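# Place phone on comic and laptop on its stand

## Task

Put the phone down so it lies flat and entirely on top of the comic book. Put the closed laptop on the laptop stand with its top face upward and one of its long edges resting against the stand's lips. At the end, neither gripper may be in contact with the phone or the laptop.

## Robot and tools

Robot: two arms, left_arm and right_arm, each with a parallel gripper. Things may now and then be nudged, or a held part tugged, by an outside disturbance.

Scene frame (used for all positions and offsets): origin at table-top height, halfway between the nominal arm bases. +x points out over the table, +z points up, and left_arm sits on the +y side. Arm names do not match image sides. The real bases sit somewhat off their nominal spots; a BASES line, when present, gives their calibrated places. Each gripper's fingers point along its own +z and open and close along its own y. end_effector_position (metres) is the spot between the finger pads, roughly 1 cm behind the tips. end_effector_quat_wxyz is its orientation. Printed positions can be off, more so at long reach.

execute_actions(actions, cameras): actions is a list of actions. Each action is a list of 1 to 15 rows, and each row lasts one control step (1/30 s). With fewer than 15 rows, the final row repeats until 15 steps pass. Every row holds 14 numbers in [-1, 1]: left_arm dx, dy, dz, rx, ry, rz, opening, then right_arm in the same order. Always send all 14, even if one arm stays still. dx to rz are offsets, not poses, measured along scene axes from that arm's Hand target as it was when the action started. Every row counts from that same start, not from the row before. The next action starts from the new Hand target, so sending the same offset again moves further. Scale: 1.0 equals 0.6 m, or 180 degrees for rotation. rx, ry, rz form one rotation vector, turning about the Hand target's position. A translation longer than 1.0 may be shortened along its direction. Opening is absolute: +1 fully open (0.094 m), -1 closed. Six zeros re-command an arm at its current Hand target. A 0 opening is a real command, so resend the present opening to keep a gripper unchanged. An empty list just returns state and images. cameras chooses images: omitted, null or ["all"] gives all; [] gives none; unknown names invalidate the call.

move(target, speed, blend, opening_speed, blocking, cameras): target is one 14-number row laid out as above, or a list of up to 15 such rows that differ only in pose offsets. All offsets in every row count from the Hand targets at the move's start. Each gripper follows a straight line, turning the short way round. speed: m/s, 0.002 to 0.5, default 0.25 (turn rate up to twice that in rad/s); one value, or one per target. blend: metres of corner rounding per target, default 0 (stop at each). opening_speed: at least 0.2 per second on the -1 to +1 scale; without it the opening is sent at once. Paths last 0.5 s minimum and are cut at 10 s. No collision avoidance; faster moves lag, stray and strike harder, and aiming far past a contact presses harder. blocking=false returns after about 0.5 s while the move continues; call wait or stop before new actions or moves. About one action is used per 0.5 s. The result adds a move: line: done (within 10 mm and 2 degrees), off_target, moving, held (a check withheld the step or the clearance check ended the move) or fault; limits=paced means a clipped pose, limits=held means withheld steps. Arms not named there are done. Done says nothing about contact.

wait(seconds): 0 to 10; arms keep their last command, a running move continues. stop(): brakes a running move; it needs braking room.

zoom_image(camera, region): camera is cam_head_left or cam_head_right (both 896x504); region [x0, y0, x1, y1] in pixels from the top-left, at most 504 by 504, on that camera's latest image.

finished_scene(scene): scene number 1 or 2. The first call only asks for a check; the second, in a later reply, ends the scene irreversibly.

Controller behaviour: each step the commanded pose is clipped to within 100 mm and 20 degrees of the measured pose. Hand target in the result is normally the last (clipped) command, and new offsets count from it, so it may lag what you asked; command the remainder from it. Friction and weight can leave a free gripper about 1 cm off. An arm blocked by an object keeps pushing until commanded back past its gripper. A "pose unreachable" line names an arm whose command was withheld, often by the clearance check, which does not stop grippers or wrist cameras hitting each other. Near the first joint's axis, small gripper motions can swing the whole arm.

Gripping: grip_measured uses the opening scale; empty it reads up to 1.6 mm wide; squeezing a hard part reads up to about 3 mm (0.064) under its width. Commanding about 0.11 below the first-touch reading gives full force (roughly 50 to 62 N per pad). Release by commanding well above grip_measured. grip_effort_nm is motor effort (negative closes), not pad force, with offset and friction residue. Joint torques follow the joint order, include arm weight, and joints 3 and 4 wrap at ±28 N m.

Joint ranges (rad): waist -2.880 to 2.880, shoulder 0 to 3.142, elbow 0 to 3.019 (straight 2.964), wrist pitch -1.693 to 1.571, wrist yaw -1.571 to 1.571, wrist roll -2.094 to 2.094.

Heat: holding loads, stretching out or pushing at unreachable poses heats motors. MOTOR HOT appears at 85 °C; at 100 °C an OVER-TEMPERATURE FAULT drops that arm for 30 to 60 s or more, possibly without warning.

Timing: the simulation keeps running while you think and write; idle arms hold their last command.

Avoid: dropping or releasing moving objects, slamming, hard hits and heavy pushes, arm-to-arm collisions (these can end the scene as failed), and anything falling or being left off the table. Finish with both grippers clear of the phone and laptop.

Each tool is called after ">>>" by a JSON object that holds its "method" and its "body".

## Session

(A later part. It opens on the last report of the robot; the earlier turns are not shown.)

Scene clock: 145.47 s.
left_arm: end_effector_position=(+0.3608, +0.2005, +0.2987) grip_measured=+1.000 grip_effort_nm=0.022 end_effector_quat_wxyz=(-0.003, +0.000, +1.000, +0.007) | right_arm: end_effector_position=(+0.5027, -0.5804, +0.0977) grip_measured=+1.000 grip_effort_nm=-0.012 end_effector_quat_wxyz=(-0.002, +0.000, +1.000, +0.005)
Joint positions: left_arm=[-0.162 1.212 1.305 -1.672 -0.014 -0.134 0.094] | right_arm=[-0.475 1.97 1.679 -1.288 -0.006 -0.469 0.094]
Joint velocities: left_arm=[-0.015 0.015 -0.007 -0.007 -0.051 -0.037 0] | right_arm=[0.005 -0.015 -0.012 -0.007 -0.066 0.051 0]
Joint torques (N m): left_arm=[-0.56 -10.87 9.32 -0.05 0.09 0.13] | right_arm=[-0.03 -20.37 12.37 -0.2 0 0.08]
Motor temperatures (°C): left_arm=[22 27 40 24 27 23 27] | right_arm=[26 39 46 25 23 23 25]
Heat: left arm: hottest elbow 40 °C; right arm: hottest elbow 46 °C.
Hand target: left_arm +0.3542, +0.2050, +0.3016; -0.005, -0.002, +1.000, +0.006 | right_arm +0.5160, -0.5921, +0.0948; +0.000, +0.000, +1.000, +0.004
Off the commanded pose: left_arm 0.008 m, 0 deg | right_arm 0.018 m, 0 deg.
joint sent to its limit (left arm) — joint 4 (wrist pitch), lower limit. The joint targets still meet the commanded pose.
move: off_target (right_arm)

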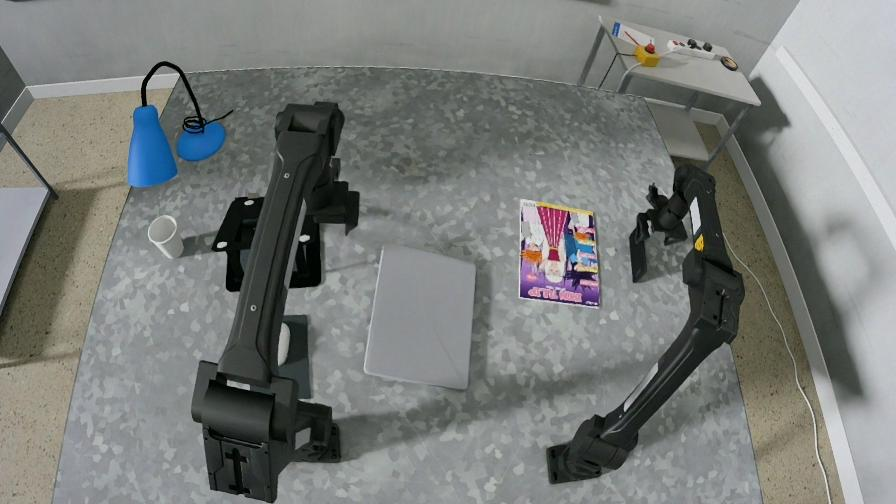

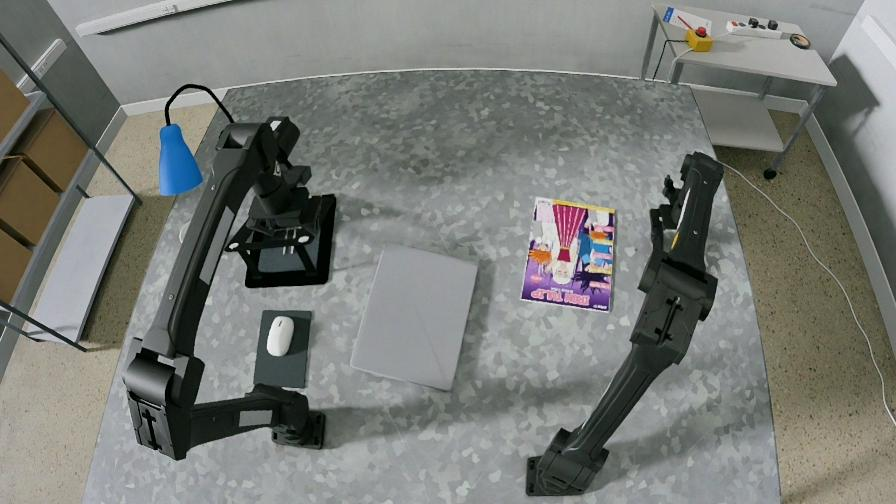

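>>> {"method": "move", "body": {"target": [0,0,0,0,0,0,1, 0,0,-0.045,0,0,0,1], "speed": 0.08}}

>>> {"method": "zoom_image", "body": {"camera": "cam_head_left", "region": [620, 190, 700, 290]}}

>>> {"method": "zoom_image", "body": {"camera": "cam_head_right", "region": [620, 150, 720, 290]}}

Scene clock: 154.77 s.
left_arm: end_effector_position=(+0.3608, +0.2005, +0.2987) grip_measured=+1.000 grip_effort_nm=0.022 end_effector_quat_wxyz=(-0.003, +0.000, +1.000, +0.007) | right_arm: end_effector_position=(+0.5099, -0.5841, +0.0835) grip_measured=+1.000 grip_effort_nm=-0.012 end_effector_quat_wxyz=(+0.003, +0.000, +1.000, +0.002)
Joint positions: left_arm=[-0.162 1.212 1.305 -1.672 -0.014 -0.134 0.094] | right_arm=[-0.475 1.994 1.679 -1.251 -0.006 -0.47 0.094]
Joint velocities: left_arm=[0.015 -0.015 -0.002 -0.007 -0.066 -0.066 0] | right_arm=[-0.015 -0.005 -0.007 0.007 0.051 -0.007 0]
Joint torques (N m): left_arm=[-0.38 -11.11 9.21 0.02 0.11 0.08] | right_arm=[0.03 -20.66 9.8 0.44 0 0.08]
Motor temperatures (°C): left_arm=[22 27 40 24 27 23 27] | right_arm=[26 38 46 25 23 23 25]
Heat: left arm: hottest elbow 40 °C; right arm: hottest elbow 46 °C.
Hand target: left_arm +0.3542, +0.2050, +0.3016; -0.005, -0.002, +1.000, +0.006 | right_arm +0.5155, -0.5923, +0.0677; -0.001, +0.000, +1.000, +0.004
Off the commanded pose: left_arm 0.008 m, 0 deg | right_arm 0.019 m, 0 deg.
joint sent to its limit (left arm) — joint 4 (wrist pitch), lower limit. The joint targets still meet the commanded pose.
move: off_target (right_arm)

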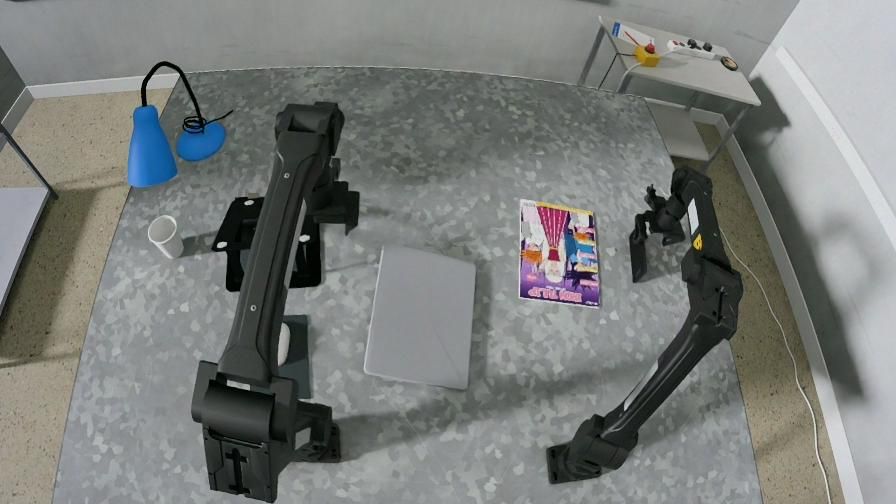

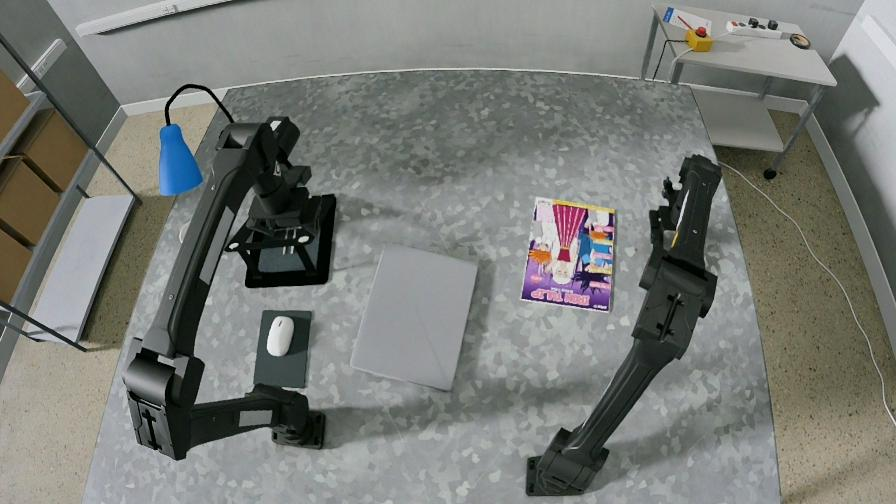

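Scaled by 5.040.

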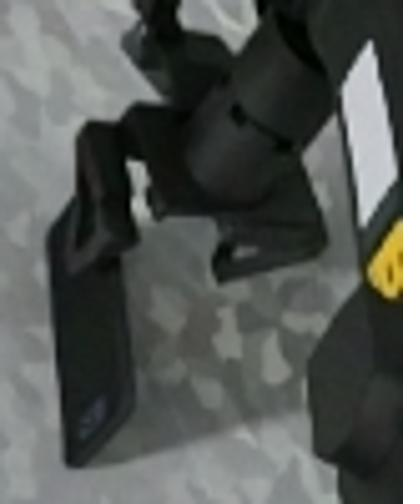

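Scaled by 3.600.

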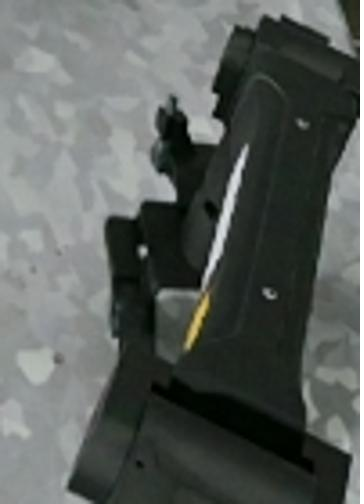

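>>> {"method": "move", "body": {"target": [0,0,0,0,0,0,1, 0,0,0.018,0,0,0,-0.9], "speed": 0.08, "opening_speed": 1.5, "cameras": ["cam_head_left"]}}

>>> {"method": "zoom_image", "body": {"camera": "cam_head_left", "region": [620, 190, 700, 290]}}

Scene clock: 176.93 s.
left_arm: end_effector_position=(+0.3608, +0.2005, +0.2987) grip_measured=+1.000 grip_effort_nm=0.022 end_effector_quat_wxyz=(-0.003, +0.000, +1.000, +0.007) | right_arm: end_effector_position=(+0.5094, -0.5851, +0.0842) grip_measured=-0.898 grip_effort_nm=-0.095 end_effector_quat_wxyz=(+0.002, +0.000, +1.000, +0.001)
Joint positions: left_arm=[-0.162 1.212 1.305 -1.672 -0.014 -0.134 0.094] | right_arm=[-0.476 1.994 1.681 -1.254 -0.004 -0.47 0.005]
Joint velocities: left_arm=[-0.015 -0.005 -0.012 -0.017 -0.037 -0.022 0] | right_arm=[-0.005 -0.024 0.012 -0.002 -0.051 0.037 0]
Joint torques (N m): left_arm=[-0.44 -10.58 9.37 0.06 0.08 0.11] | right_arm=[0.09 -21.48 10.82 -0.2 -0.08 0.09]
Motor temperatures (°C): left_arm=[22 27 39 24 27 23 27] | right_arm=[26 37 44 25 23 23 25]
Heat: left arm: hottest elbow 39 °C; right arm: hottest elbow 44 °C.
Hand target: left_arm +0.3542, +0.2050, +0.3016; -0.005, -0.002, +1.000, +0.006 | right_arm +0.5157, -0.5923, +0.0785; -0.001, +0.000, +1.000, +0.004
Off the commanded pose: left_arm 0.008 m, 0 deg | right_arm 0.011 m, 0 deg.
joint sent to its limit (left arm) — joint 4 (wrist pitch), lower limit. The joint targets still meet the commanded pose.
move: off_target (right_arm)
Images, in order (width x height): cam_head_left 896x504.

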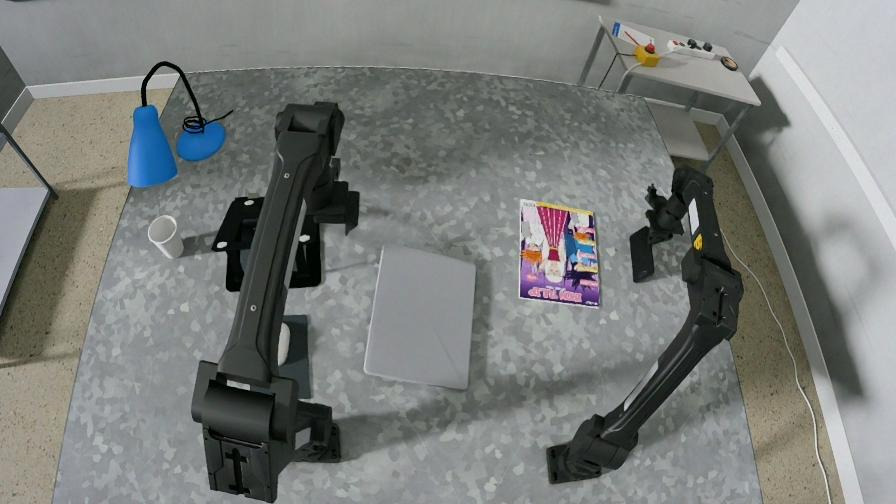

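Scaled by 5.040.

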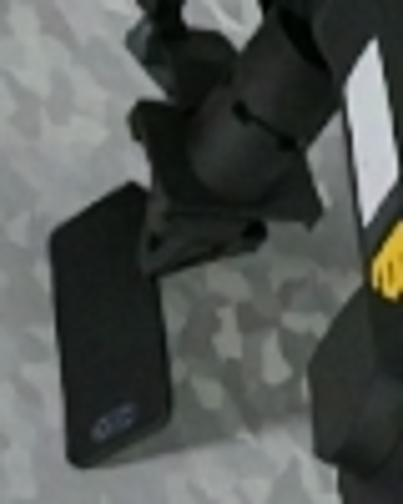

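>>> {"method": "move", "body": {"target": [[0,0,0,0,0,0,1, 0,-0.02,-0.05,0,0,0,-0.9],[0,0,0,0,0,0,1, 0,-0.055,-0.09,0,0,0,-0.9]], "speed": 0.05, "cameras": ["cam_head_left"]}}

>>> {"method": "zoom_image", "body": {"camera": "cam_head_left", "region": [620, 190, 700, 290]}}

Scene clock: 192.23 s.
left_arm: end_effector_position=(+0.3608, +0.2005, +0.2987) grip_measured=+1.000 grip_effort_nm=0.022 end_effector_quat_wxyz=(-0.003, +0.000, +1.000, +0.007) | right_arm: end_effector_position=(+0.5070, -0.6146, +0.0382) grip_measured=-0.899 grip_effort_nm=-0.085 end_effector_quat_wxyz=(-0.001, -0.001, +1.000, +0.003)
Joint positions: left_arm=[-0.162 1.212 1.305 -1.672 -0.014 -0.134 0.094] | right_arm=[-0.521 2.072 1.681 -1.184 -0.004 -0.517 0.005]
Joint velocities: left_arm=[0.005 -0.005 -0.007 0.007 -0.022 -0.051 0] | right_arm=[-0.015 -0.005 0.002 -0.002 0.051 -0.066 -0.001]
Joint torques (N m): left_arm=[-0.56 -10.87 9.36 -0.02 0.11 0.1] | right_arm=[-0.15 -21.48 10.41 0.58 -0.07 0.05]
Motor temperatures (°C): left_arm=[22 27 39 24 27 23 27] | right_arm=[26 39 46 25 24 23 25]
Heat: left arm: hottest elbow 39 °C; right arm: hottest elbow 46 °C.
Hand target: left_arm +0.3542, +0.2050, +0.3016; -0.005, -0.002, +1.000, +0.006 | right_arm +0.5146, -0.6257, +0.0248; +0.000, +0.000, +1.000, +0.003
Off the commanded pose: left_arm 0.008 m, 0 deg | right_arm 0.019 m, 0 deg.
joint sent to its limit (left arm) — joint 4 (wrist pitch), lower limit. The joint targets still meet the commanded pose.
move: off_target (right_arm)
Images, in order (width x height): cam_head_left 896x504.

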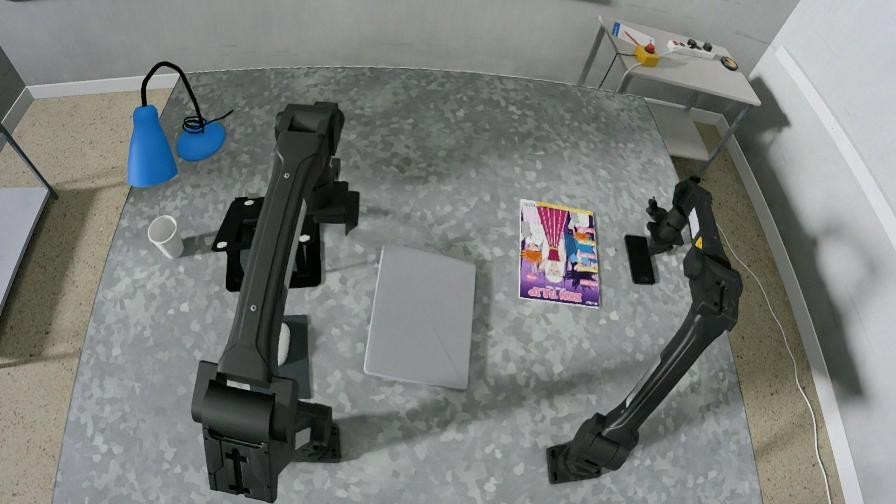

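Scaled by 5.040.

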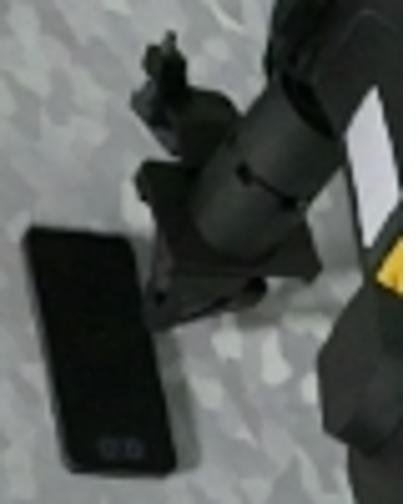

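>>> {"method": "move", "body": {"target": [[0,0,0,0,0,0,1, 0,-0.04,0,0,0,0,-0.9],[0,0,0,0,0,0,1, 0,-0.04,0.18,0,0,0,-0.9]], "speed": 0.08, "cameras": ["cam_head_left"]}}

>>> {"method": "zoom_image", "body": {"camera": "cam_head_left", "region": [620, 190, 700, 290]}}

Scene clock: 197.73 s.
left_arm: end_effector_position=(+0.3608, +0.2005, +0.2987) grip_measured=+1.000 grip_effort_nm=0.022 end_effector_quat_wxyz=(-0.003, +0.000, +1.000, +0.007) | right_arm: end_effector_position=(+0.5031, -0.6389, +0.1062) grip_measured=-0.899 grip_effort_nm=-0.081 end_effector_quat_wxyz=(-0.024, +0.001, +1.000, +0.017)
Joint positions: left_arm=[-0.162 1.212 1.305 -1.672 -0.014 -0.134 0.094] | right_arm=[-0.558 2.077 1.873 -1.426 -0.004 -0.549 0.005]
Joint velocities: left_arm=[-0.024 -0.005 0.002 -0.002 -0.11 0.007 0] | right_arm=[-0.015 -0.024 -0.002 -0.002 0.037 0.022 0]
Joint torques (N m): left_arm=[0.03 -11.11 9.36 0.1 0.1 0.09] | right_arm=[0.38 -26.58 12.55 -0.27 -0.06 0.09]
Motor temperatures (°C): left_arm=[22 27 39 24 27 23 27] | right_arm=[26 39 46 25 24 23 25]
Heat: left arm: hottest elbow 39 °C; right arm: hottest elbow 46 °C.
Hand target: left_arm +0.3542, +0.2050, +0.3016; -0.005, -0.002, +1.000, +0.006 | right_arm +0.5160, -0.6493, +0.1330; +0.000, +0.000, +1.000, +0.003
Off the commanded pose: left_arm 0.008 m, 0 deg | right_arm 0.031 m, 3 deg.
joint sent to its limit (left arm) — joint 4 (wrist pitch), lower limit. The joint targets still meet the commanded pose.
move: off_target (right_arm)
Images, in order (width x height): cam_head_left 896x504.

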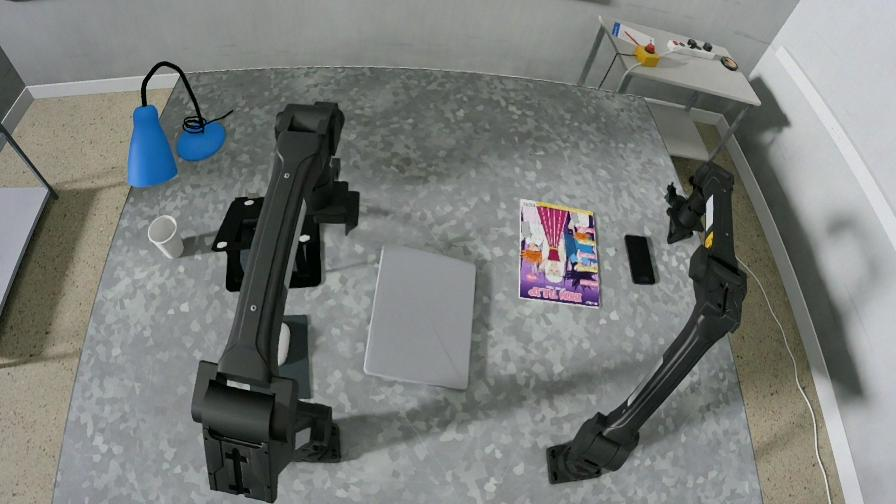

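Scaled by 5.040.

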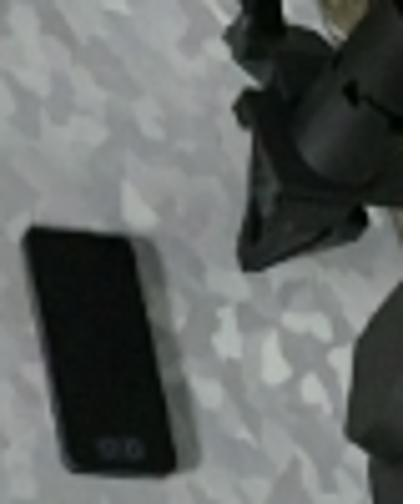

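>>> {"method": "move", "body": {"target": [0,0,0,0,0,0,1, 0.0,0.07,-0.06,0,0,0.026,1], "speed": 0.08, "cameras": ["cam_head_left"]}}

>>> {"method": "zoom_image", "body": {"camera": "cam_head_left", "region": [620, 190, 700, 290]}}

Scene clock: 209.03 s.
left_arm: end_effector_position=(+0.3608, +0.2005, +0.2987) grip_measured=+1.000 grip_effort_nm=0.022 end_effector_quat_wxyz=(-0.003, +0.000, +1.000, +0.007) | right_arm: end_effector_position=(+0.5149, -0.6120, +0.0909) grip_measured=+0.999 grip_effort_nm=0.066 end_effector_quat_wxyz=(-0.008, -0.033, +0.999, +0.007)
Joint positions: left_arm=[-0.162 1.212 1.305 -1.672 -0.014 -0.134 0.094] | right_arm=[-0.511 2.05 1.79 -1.33 -0.004 -0.572 0.094]
Joint velocities: left_arm=[-0.024 -0.005 0.007 0.007 0.081 0.022 0] | right_arm=[-0.005 -0.015 0.012 -0.027 -0.007 0.037 0]
Joint torques (N m): left_arm=[-0.09 -10.81 9.55 -0.02 0.11 0.1] | right_arm=[1.03 -26.99 7.35 0.53 -0.07 0.06]
Motor temperatures (°C): left_arm=[22 27 39 24 27 23 27] | right_arm=[26 39 48 25 24 23 25]
Heat: left arm: hottest elbow 39 °C; right arm: hottest elbow 48 °C.
Hand target: left_arm +0.3542, +0.2050, +0.3016; -0.005, -0.002, +1.000, +0.006 | right_arm +0.5159, -0.6072, +0.0967; +0.000, -0.041, +0.999, +0.004
Off the commanded pose: left_arm 0.008 m, 0 deg | right_arm 0.008 m, 1 deg.
joint sent to its limit (left arm) — joint 4 (wrist pitch), lower limit. The joint targets still meet the commanded pose.
move: done
Images, in order (width x height): cam_head_left 896x504.

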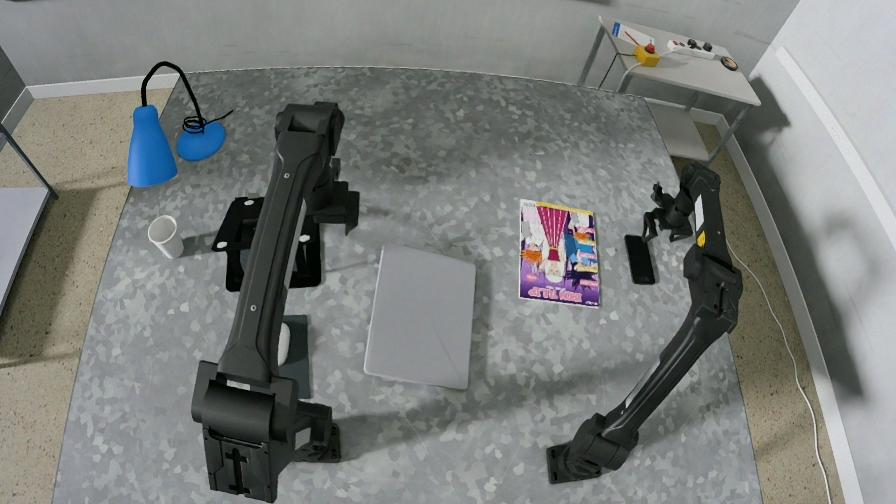

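Scaled by 5.040.

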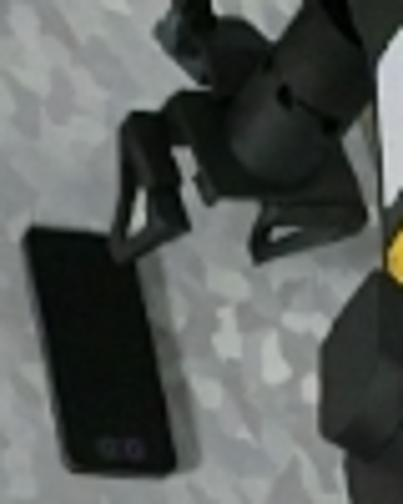

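>>> {"method": "move", "body": {"target": [0,0,0,0,0,0,1, 0.0,0.015,-0.07,0,0,0,1], "speed": 0.08, "cameras": ["cam_head_left"]}}

>>> {"method": "zoom_image", "body": {"camera": "cam_head_left", "region": [620, 190, 700, 290]}}

Scene clock: 215.70 s.
left_arm: end_effector_position=(+0.3608, +0.2005, +0.2987) grip_measured=+1.000 grip_effort_nm=0.022 end_effector_quat_wxyz=(-0.003, +0.000, +1.000, +0.007) | right_arm: end_effector_position=(+0.5140, -0.6069, +0.0627) grip_measured=+0.999 grip_effort_nm=0.066 end_effector_quat_wxyz=(+0.002, -0.037, +0.999, +0.001)
Joint positions: left_arm=[-0.162 1.212 1.305 -1.672 -0.014 -0.134 0.094] | right_arm=[-0.504 2.05 1.711 -1.229 -0.004 -0.573 0.094]
Joint velocities: left_arm=[0.015 -0.015 -0.007 -0.012 -0.007 -0.007 0] | right_arm=[-0.005 -0.024 -0.012 -0.002 -0.051 0.037 0]
Joint torques (N m): left_arm=[0.15 -11.34 9.4 0.1 0.1 0.12] | right_arm=[1.38 -24.12 7.23 0.36 -0.07 0.19]
Motor temperatures (°C): left_arm=[22 27 39 24 27 23 27] | right_arm=[26 39 47 25 24 23 25]
Heat: left arm: hottest elbow 39 °C; right arm: hottest elbow 47 °C.
Hand target: left_arm +0.3542, +0.2050, +0.3016; -0.005, -0.002, +1.000, +0.006 | right_arm +0.5152, -0.5985, +0.0546; -0.001, -0.041, +0.999, +0.004
Off the commanded pose: left_arm 0.008 m, 0 deg | right_arm 0.012 m, 1 deg.
joint sent to its limit (left arm) — joint 4 (wrist pitch), lower limit. The joint targets still meet the commanded pose.
move: off_target (right_arm)
Images, in order (width x height): cam_head_left 896x504.

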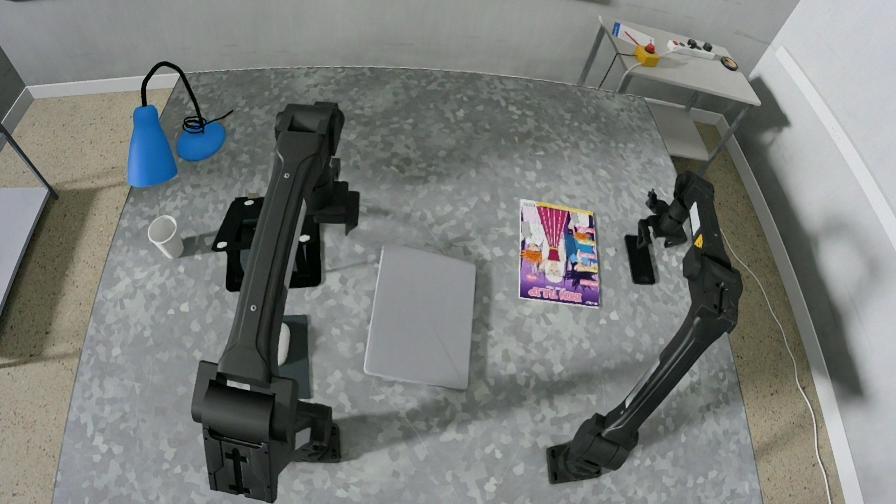

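Scaled by 5.040.

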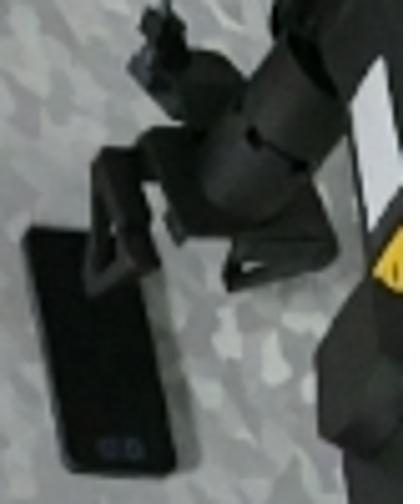

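>>> {"method": "move", "body": {"target": [[0,0,0,0,0,0,1, -0.01,0.035,0,0,0,0,1],[0,0,0,0,0,0,1, -0.01,0.035,-0.04,0,0,0,1]], "speed": 0.08, "cameras": ["cam_head_left"]}}

>>> {"method": "zoom_image", "body": {"camera": "cam_head_left", "region": [610, 190, 690, 290]}}

Scene clock: 227.87 s.
left_arm: end_effector_position=(+0.3608, +0.2005, +0.2987) grip_measured=+1.000 grip_effort_nm=0.017 end_effector_quat_wxyz=(-0.003, +0.000, +1.000, +0.007) | right_arm: end_effector_position=(+0.5094, -0.5828, +0.0321) grip_measured=+0.999 grip_effort_nm=0.066 end_effector_quat_wxyz=(-0.002, -0.041, +0.999, +0.004)
Joint positions: left_arm=[-0.162 1.212 1.305 -1.672 -0.014 -0.134 0.094] | right_arm=[-0.473 2.049 1.624 -1.153 -0.005 -0.55 0.094]
Joint velocities: left_arm=[-0.015 -0.005 0.002 0.002 -0.007 -0.007 0] | right_arm=[-0.005 -0.015 0.007 -0.002 0.022 -0.022 0.001]
Joint torques (N m): left_arm=[-0.56 -10.58 9.43 -0.08 0.1 0.12] | right_arm=[1.08 -24.76 6.84 0.51 -0.06 0.2]
Motor temperatures (°C): left_arm=[22 27 39 24 27 23 27] | right_arm=[26 39 45 25 24 23 25]
Heat: left arm: hottest elbow 39 °C; right arm: hottest elbow 45 °C.
Hand target: left_arm +0.3542, +0.2050, +0.3016; -0.005, -0.002, +1.000, +0.006 | right_arm +0.5092, -0.5775, +0.0306; -0.001, -0.041, +0.999, +0.004
Off the commanded pose: left_arm 0.008 m, 0 deg | right_arm 0.006 m, 0 deg.
joint sent to its limit (left arm) — joint 4 (wrist pitch), lower limit. The joint targets still meet the commanded pose.
move: done
Images, in order (width x height): cam_head_left 896x504.

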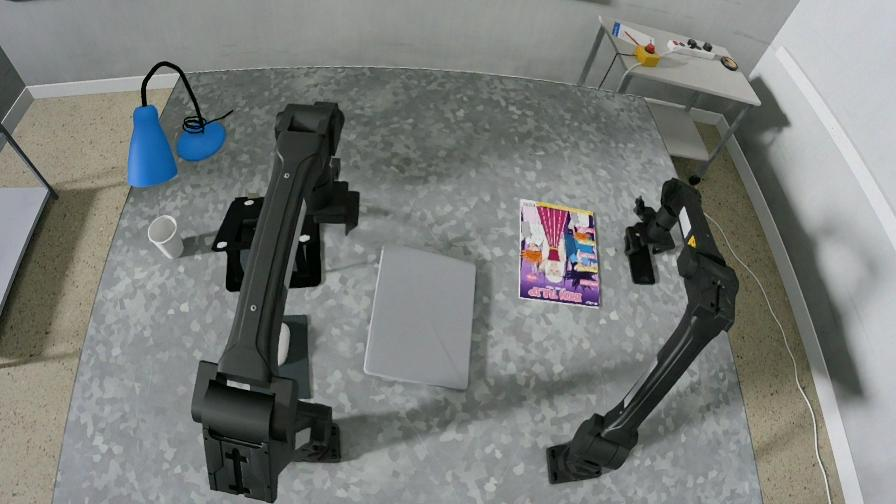

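Scaled by 5.040.

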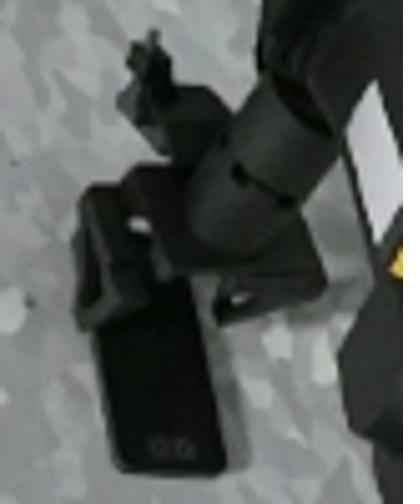

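>>> {"method": "move", "body": {"target": [0,0,0,0,0,0,1, 0.0,-0.024,-0.012,0,0,0,1], "speed": 0.08, "cameras": ["cam_head_left"]}}

>>> {"method": "zoom_image", "body": {"camera": "cam_head_left", "region": [610, 190, 690, 290]}}

Scene clock: 232.23 s.
left_arm: end_effector_position=(+0.3608, +0.2005, +0.2987) grip_measured=+1.000 grip_effort_nm=0.027 end_effector_quat_wxyz=(-0.003, +0.000, +1.000, +0.007) | right_arm: end_effector_position=(+0.5103, -0.5840, +0.0321) grip_measured=+0.999 grip_effort_nm=0.066 end_effector_quat_wxyz=(+0.000, -0.043, +0.999, +0.003)
Joint positions: left_arm=[-0.162 1.212 1.305 -1.672 -0.014 -0.134 0.094] | right_arm=[-0.474 2.049 1.624 -1.148 -0.005 -0.555 0.094]
Joint velocities: left_arm=[-0.005 -0.005 0.002 -0.022 0.007 -0.007 0] | right_arm=[-0.015 -0.005 -0.007 -0.012 -0.037 -0.051 0.001]
Joint torques (N m): left_arm=[-0.91 -10.87 9.33 0.12 0.1 0.15] | right_arm=[-0.56 -23 8.12 0.51 -0.05 0.11]
Motor temperatures (°C): left_arm=[22 27 39 24 27 23 27] | right_arm=[26 40 44 25 24 23 25]
Heat: left arm: hottest elbow 39 °C; right arm: hottest elbow 44 °C.
Hand target: left_arm +0.3542, +0.2050, +0.3016; -0.005, -0.002, +1.000, +0.006 | right_arm +0.5089, -0.5919, +0.0235; -0.001, -0.041, +0.999, +0.004
Off the commanded pose: left_arm 0.008 m, 0 deg | right_arm 0.012 m, 0 deg.
joint sent to its limit (left arm) — joint 4 (wrist pitch), lower limit. The joint targets still meet the commanded pose.
move: off_target (right_arm)
Images, in order (width x height): cam_head_left 896x504.

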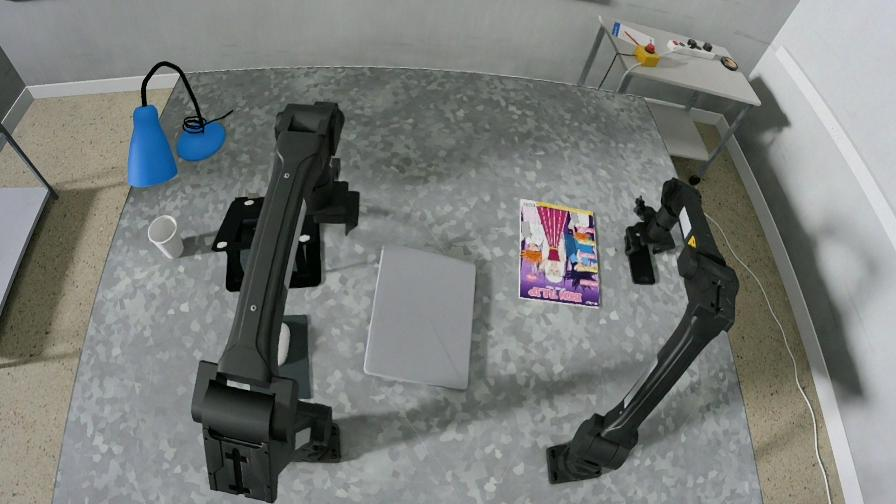

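Scaled by 5.040.

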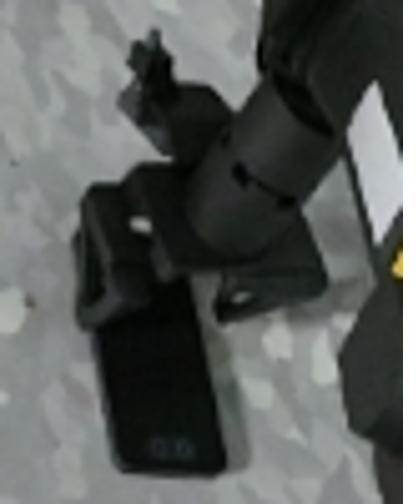

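>>> {"method": "move", "body": {"target": [0,0,0,0,0,0,1, 0.0,-0.01,-0.006,0,0,0,1], "speed": 0.08, "cameras": ["cam_head_left"]}}

>>> {"method": "zoom_image", "body": {"camera": "cam_head_left", "region": [610, 190, 690, 290]}}

Scene clock: 234.97 s.
left_arm: end_effector_position=(+0.3608, +0.2005, +0.2987) grip_measured=+1.000 grip_effort_nm=0.022 end_effector_quat_wxyz=(-0.003, +0.000, +1.000, +0.007) | right_arm: end_effector_position=(+0.5081, -0.5902, +0.0321) grip_measured=+0.999 grip_effort_nm=0.066 end_effector_quat_wxyz=(+0.002, -0.042, +0.999, +0.002)
Joint positions: left_arm=[-0.162 1.212 1.305 -1.672 -0.014 -0.134 0.094] | right_arm=[-0.485 2.049 1.624 -1.144 -0.005 -0.564 0.094]
Joint velocities: left_arm=[-0.005 -0.005 -0.002 -0.002 0.022 -0.022 0] | right_arm=[-0.005 -0.005 0.007 -0.012 0.037 -0.022 -0.001]
Joint torques (N m): left_arm=[-1.03 -10.99 9.28 -0.06 0.06 0.08] | right_arm=[-0.32 -22.24 8.62 0.51 -0.06 0.07]
Motor temperatures (°C): left_arm=[22 27 39 24 27 23 27] | right_arm=[26 40 43 25 24 23 25]
Heat: left arm: hottest elbow 39 °C; right arm: hottest elbow 43 °C.
Hand target: left_arm +0.3542, +0.2050, +0.3016; -0.005, -0.002, +1.000, +0.006 | right_arm +0.5088, -0.5980, +0.0199; +0.000, -0.041, +0.999, +0.004
Off the commanded pose: left_arm 0.008 m, 0 deg | right_arm 0.014 m, 0 deg.
joint sent to its limit (left arm) — joint 4 (wrist pitch), lower limit. The joint targets still meet the commanded pose.
move: off_target (right_arm)
Images, in order (width x height): cam_head_left 896x504.

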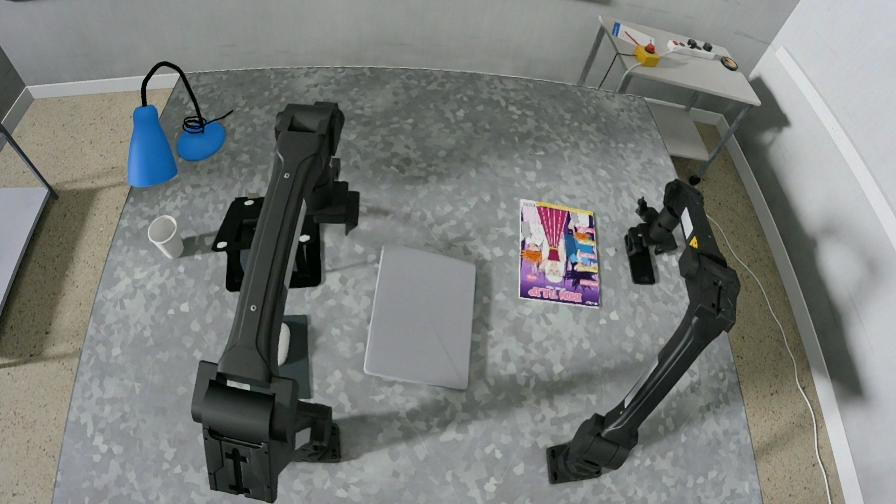

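Scaled by 5.040.

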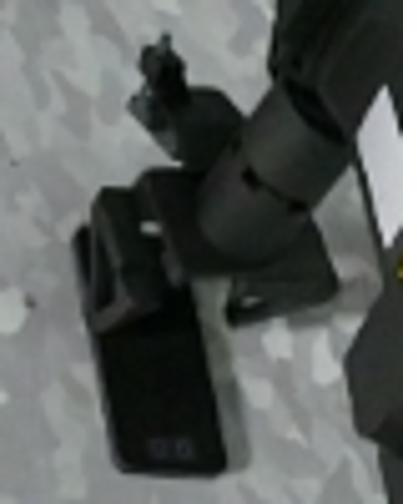

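>>> {"method": "move", "body": {"target": [0,0,0,0,0,0,1, 0.0,0.006,-0.022,0,0,0,1], "speed": 0.06, "cameras": ["cam_head_left"]}}

>>> {"method": "zoom_image", "body": {"camera": "cam_head_left", "region": [610, 190, 690, 290]}}

Scene clock: 240.13 s.
left_arm: end_effector_position=(+0.3608, +0.2005, +0.2987) grip_measured=+1.000 grip_effort_nm=0.022 end_effector_quat_wxyz=(-0.003, +0.000, +1.000, +0.007) | right_arm: end_effector_position=(+0.5146, -0.5935, +0.0322) grip_measured=+0.999 grip_effort_nm=0.066 end_effector_quat_wxyz=(+0.015, -0.043, +0.999, -0.006)
Joint positions: left_arm=[-0.162 1.212 1.305 -1.672 -0.014 -0.134 0.094] | right_arm=[-0.485 2.049 1.624 -1.115 -0.005 -0.565 0.094]
Joint velocities: left_arm=[-0.015 -0.005 -0.007 -0.017 -0.022 0.007 0] | right_arm=[-0.005 0.005 -0.022 0.007 0.037 0.037 0.001]
Joint torques (N m): left_arm=[-0.56 -10.7 9.26 0.23 0.11 0.11] | right_arm=[0.15 -21.48 7.2 0.54 -0.06 0.13]
Motor temperatures (°C): left_arm=[22 27 39 24 27 23 27] | right_arm=[26 41 43 25 24 23 25]
Heat: left arm: hottest elbow 39 °C; right arm: hottest elbow 43 °C.
Hand target: left_arm +0.3542, +0.2050, +0.3016; -0.005, -0.002, +1.000, +0.006 | right_arm +0.5087, -0.5945, +0.0067; +0.000, -0.041, +0.999, +0.004
Off the commanded pose: left_arm 0.008 m, 0 deg | right_arm 0.026 m, 2 deg.
joint sent to its limit (left arm) — joint 4 (wrist pitch), lower limit. The joint targets still meet the commanded pose.
move: off_target (right_arm)
Images, in order (width x height): cam_head_left 896x504.

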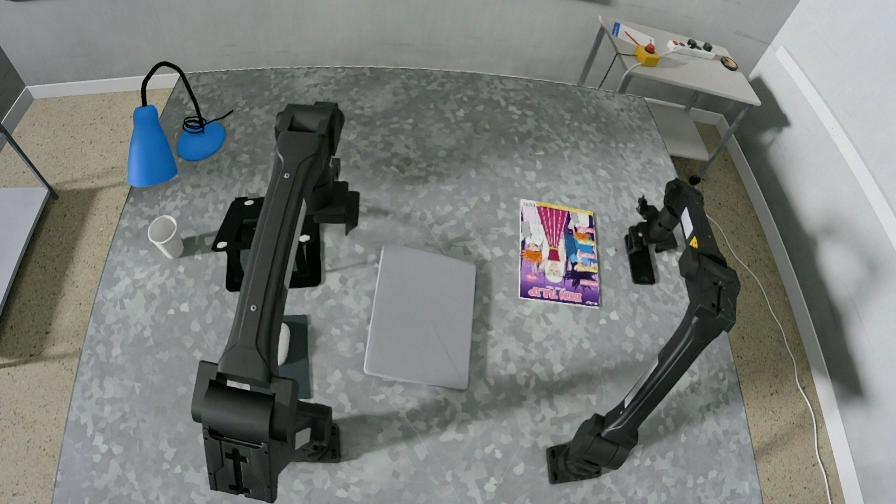

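Scaled by 5.040.

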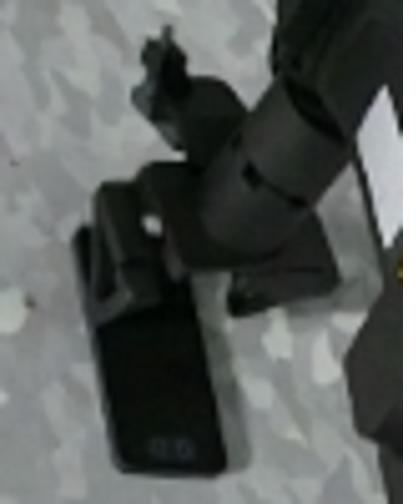

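>>> {"method": "move", "body": {"target": [[0,0,0,0,0,0,1, 0.0,0.0,0.06,0,0,0,1],[0,0,0,0,0,0,1, 0.0,0.002,-0.012,0,0,0,1]], "speed": 0.08, "cameras": ["cam_head_left"]}}

>>> {"method": "zoom_image", "body": {"camera": "cam_head_left", "region": [610, 190, 690, 290]}}

Scene clock: 244.37 s.
left_arm: end_effector_position=(+0.3608, +0.2005, +0.2987) grip_measured=+1.000 grip_effort_nm=0.022 end_effector_quat_wxyz=(-0.003, +0.000, +1.000, +0.007) | right_arm: end_effector_position=(+0.5157, -0.5941, +0.0297) grip_measured=+0.999 grip_effort_nm=0.071 end_effector_quat_wxyz=(+0.018, -0.043, +0.999, -0.008)
Joint positions: left_arm=[-0.162 1.212 1.305 -1.672 -0.014 -0.134 0.094] | right_arm=[-0.485 2.05 1.617 -1.099 -0.005 -0.565 0.094]
Joint velocities: left_arm=[-0.005 -0.005 -0.002 -0.002 -0.051 0.022 0] | right_arm=[0.005 0.015 -0.012 0.002 -0.022 -0.037 -0.001]
Joint torques (N m): left_arm=[-0.38 -10.99 9.4 0.09 0.11 0.11] | right_arm=[0.15 -20.84 6.93 0.58 -0.06 0.14]
Motor temperatures (°C): left_arm=[22 27 39 24 27 23 27] | right_arm=[26 41 42 25 24 23 25]
Heat: left arm: hottest elbow 39 °C; right arm: hottest elbow 42 °C.
Hand target: left_arm +0.3542, +0.2050, +0.3016; -0.005, -0.002, +1.000, +0.006 | right_arm +0.5086, -0.5933, -0.0005; +0.000, -0.041, +0.999, +0.004
Off the commanded pose: left_arm 0.008 m, 0 deg | right_arm 0.031 m, 3 deg.
joint sent to its limit (left arm) — joint 4 (wrist pitch), lower limit. The joint targets still meet the commanded pose.
move: off_target (right_arm)
Images, in order (width x height): cam_head_left 896x504.

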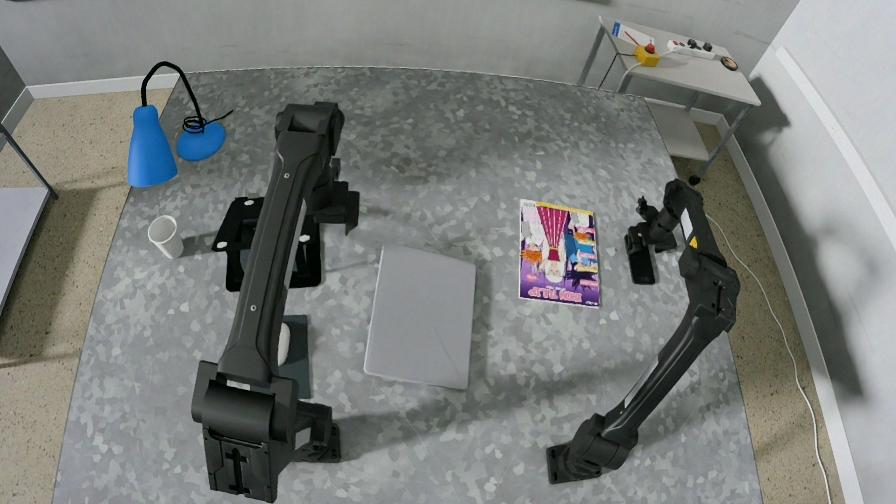

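Scaled by 5.040.

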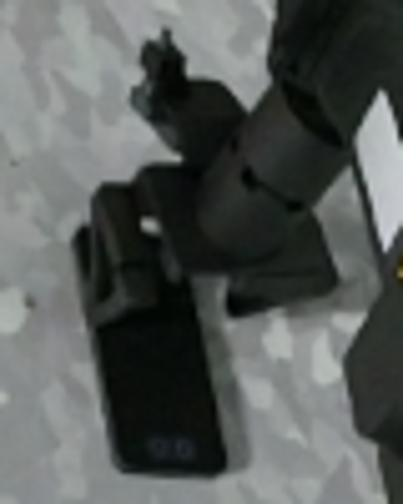

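>>> {"method": "move", "body": {"target": [[0,0,0,0,0,0,1, 0.0,0.0,0.08,0,0,0,1],[0,0,0,0,0,0,1, 0.0,0.025,0.08,0,0,0,1]], "speed": 0.08, "cameras": ["cam_head_left"]}}

>>> {"method": "zoom_image", "body": {"camera": "cam_head_left", "region": [610, 190, 690, 290]}}

Scene clock: 252.27 s.
left_arm: end_effector_position=(+0.3608, +0.2005, +0.2987) grip_measured=+1.000 grip_effort_nm=0.027 end_effector_quat_wxyz=(-0.003, +0.000, +1.000, +0.007) | right_arm: end_effector_position=(+0.5019, -0.5831, +0.0327) grip_measured=+0.999 grip_effort_nm=0.071 end_effector_quat_wxyz=(-0.011, -0.039, +0.999, +0.009)
Joint positions: left_arm=[-0.162 1.212 1.305 -1.672 -0.014 -0.134 0.094] | right_arm=[-0.479 2.044 1.617 -1.172 -0.005 -0.551 0.094]
Joint velocities: left_arm=[-0.015 -0.005 0.002 -0.012 -0.007 0.022 0] | right_arm=[-0.005 0.015 -0.002 -0.007 -0.051 -0.022 -0.001]
Joint torques (N m): left_arm=[-0.38 -11.63 9.57 -0.14 0.13 0.12] | right_arm=[1.44 -25.7 8.59 -0.14 -0.07 0.25]
Motor temperatures (°C): left_arm=[22 27 39 24 27 23 27] | right_arm=[26 40 41 25 24 23 25]
Heat: left arm: hottest elbow 39 °C; right arm: hottest elbow 41 °C.
Hand target: left_arm +0.3542, +0.2050, +0.3016; -0.005, -0.002, +1.000, +0.006 | right_arm +0.5094, -0.5781, +0.0475; -0.001, -0.041, +0.999, +0.004
Off the commanded pose: left_arm 0.008 m, 0 deg | right_arm 0.017 m, 1 deg.
joint sent to its limit (left arm) — joint 4 (wrist pitch), lower limit. The joint targets still meet the commanded pose.
move: off_target (right_arm)
Images, in order (width x height): cam_head_left 896x504.

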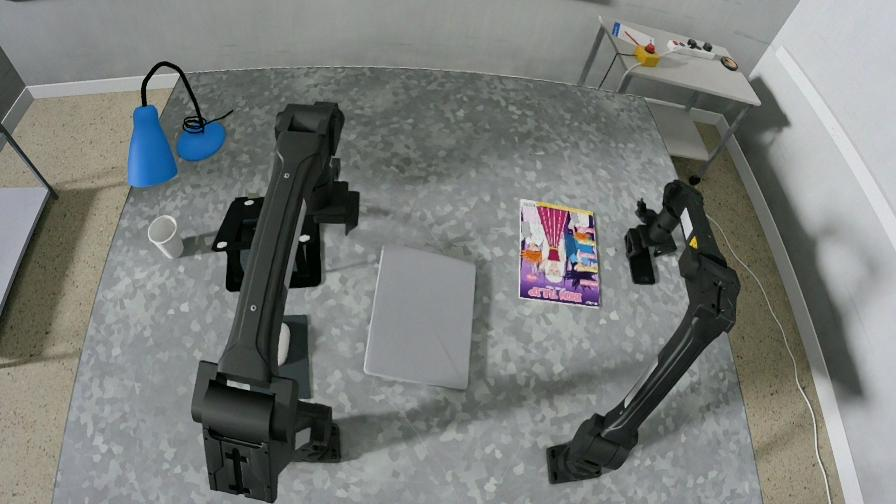

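Scaled by 5.040.

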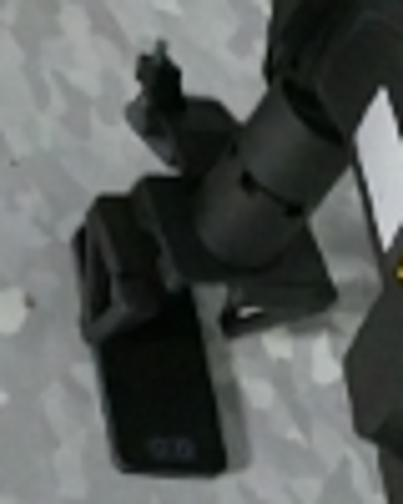

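>>> {"method": "move", "body": {"target": [[0,0,0,0,0,0,1, 0.0,0.0,0.06,0,0,0,1],[0,0,0,0,0,0,1, 0.0,0.015,0.03,0,0,0,1]], "speed": 0.08, "cameras": ["cam_head_left"]}}

>>> {"method": "zoom_image", "body": {"camera": "cam_head_left", "region": [610, 190, 690, 290]}}

Scene clock: 256.03 s.
left_arm: end_effector_position=(+0.3608, +0.2005, +0.2987) grip_measured=+1.000 grip_effort_nm=0.022 end_effector_quat_wxyz=(-0.003, +0.000, +1.000, +0.007) | right_arm: end_effector_position=(+0.4982, -0.5701, +0.0562) grip_measured=+0.999 grip_effort_nm=0.066 end_effector_quat_wxyz=(-0.016, -0.040, +0.999, +0.011)
Joint positions: left_arm=[-0.162 1.212 1.305 -1.672 -0.014 -0.134 0.094] | right_arm=[-0.462 2.004 1.617 -1.223 -0.005 -0.537 0.094]
Joint velocities: left_arm=[-0.015 -0.005 -0.002 -0.012 -0.037 -0.022 0] | right_arm=[-0.015 0.015 -0.012 -0.007 -0.051 0.022 0]
Joint torques (N m): left_arm=[-0.85 -10.64 9.29 -0.25 0.1 0.12] | right_arm=[1.26 -25.05 9.16 0.36 -0.07 0.23]
Motor temperatures (°C): left_arm=[22 27 39 24 26 23 27] | right_arm=[26 41 41 25 24 23 25]
Heat: left arm: hottest elbow 39 °C; right arm: hottest shoulder 41 °C.
Hand target: left_arm +0.3542, +0.2050, +0.3016; -0.005, -0.002, +1.000, +0.006 | right_arm +0.5099, -0.5688, +0.0653; -0.001, -0.041, +0.999, +0.004
Off the commanded pose: left_arm 0.008 m, 0 deg | right_arm 0.015 m, 2 deg.
joint sent to its limit (left arm) — joint 4 (wrist pitch), lower limit. The joint targets still meet the commanded pose.
move: off_target (right_arm)
Images, in order (width x height): cam_head_left 896x504.

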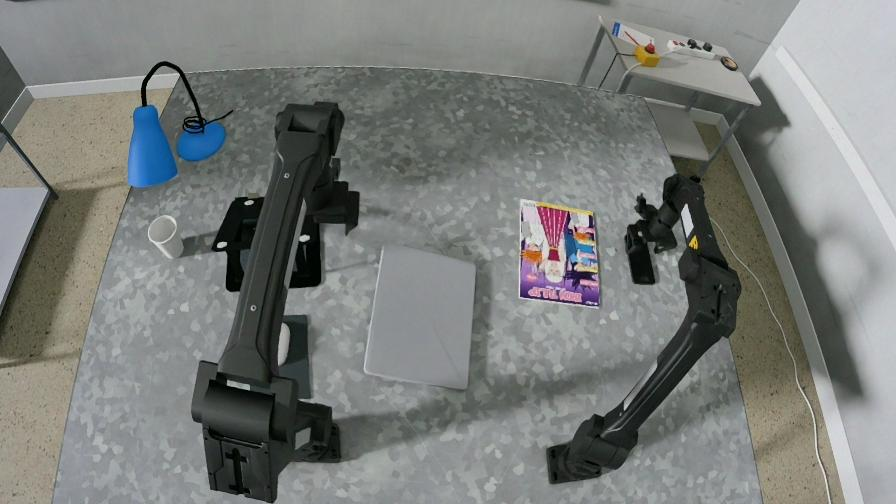

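Scaled by 5.040.

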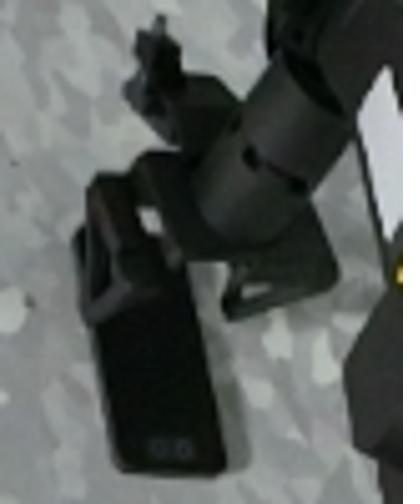

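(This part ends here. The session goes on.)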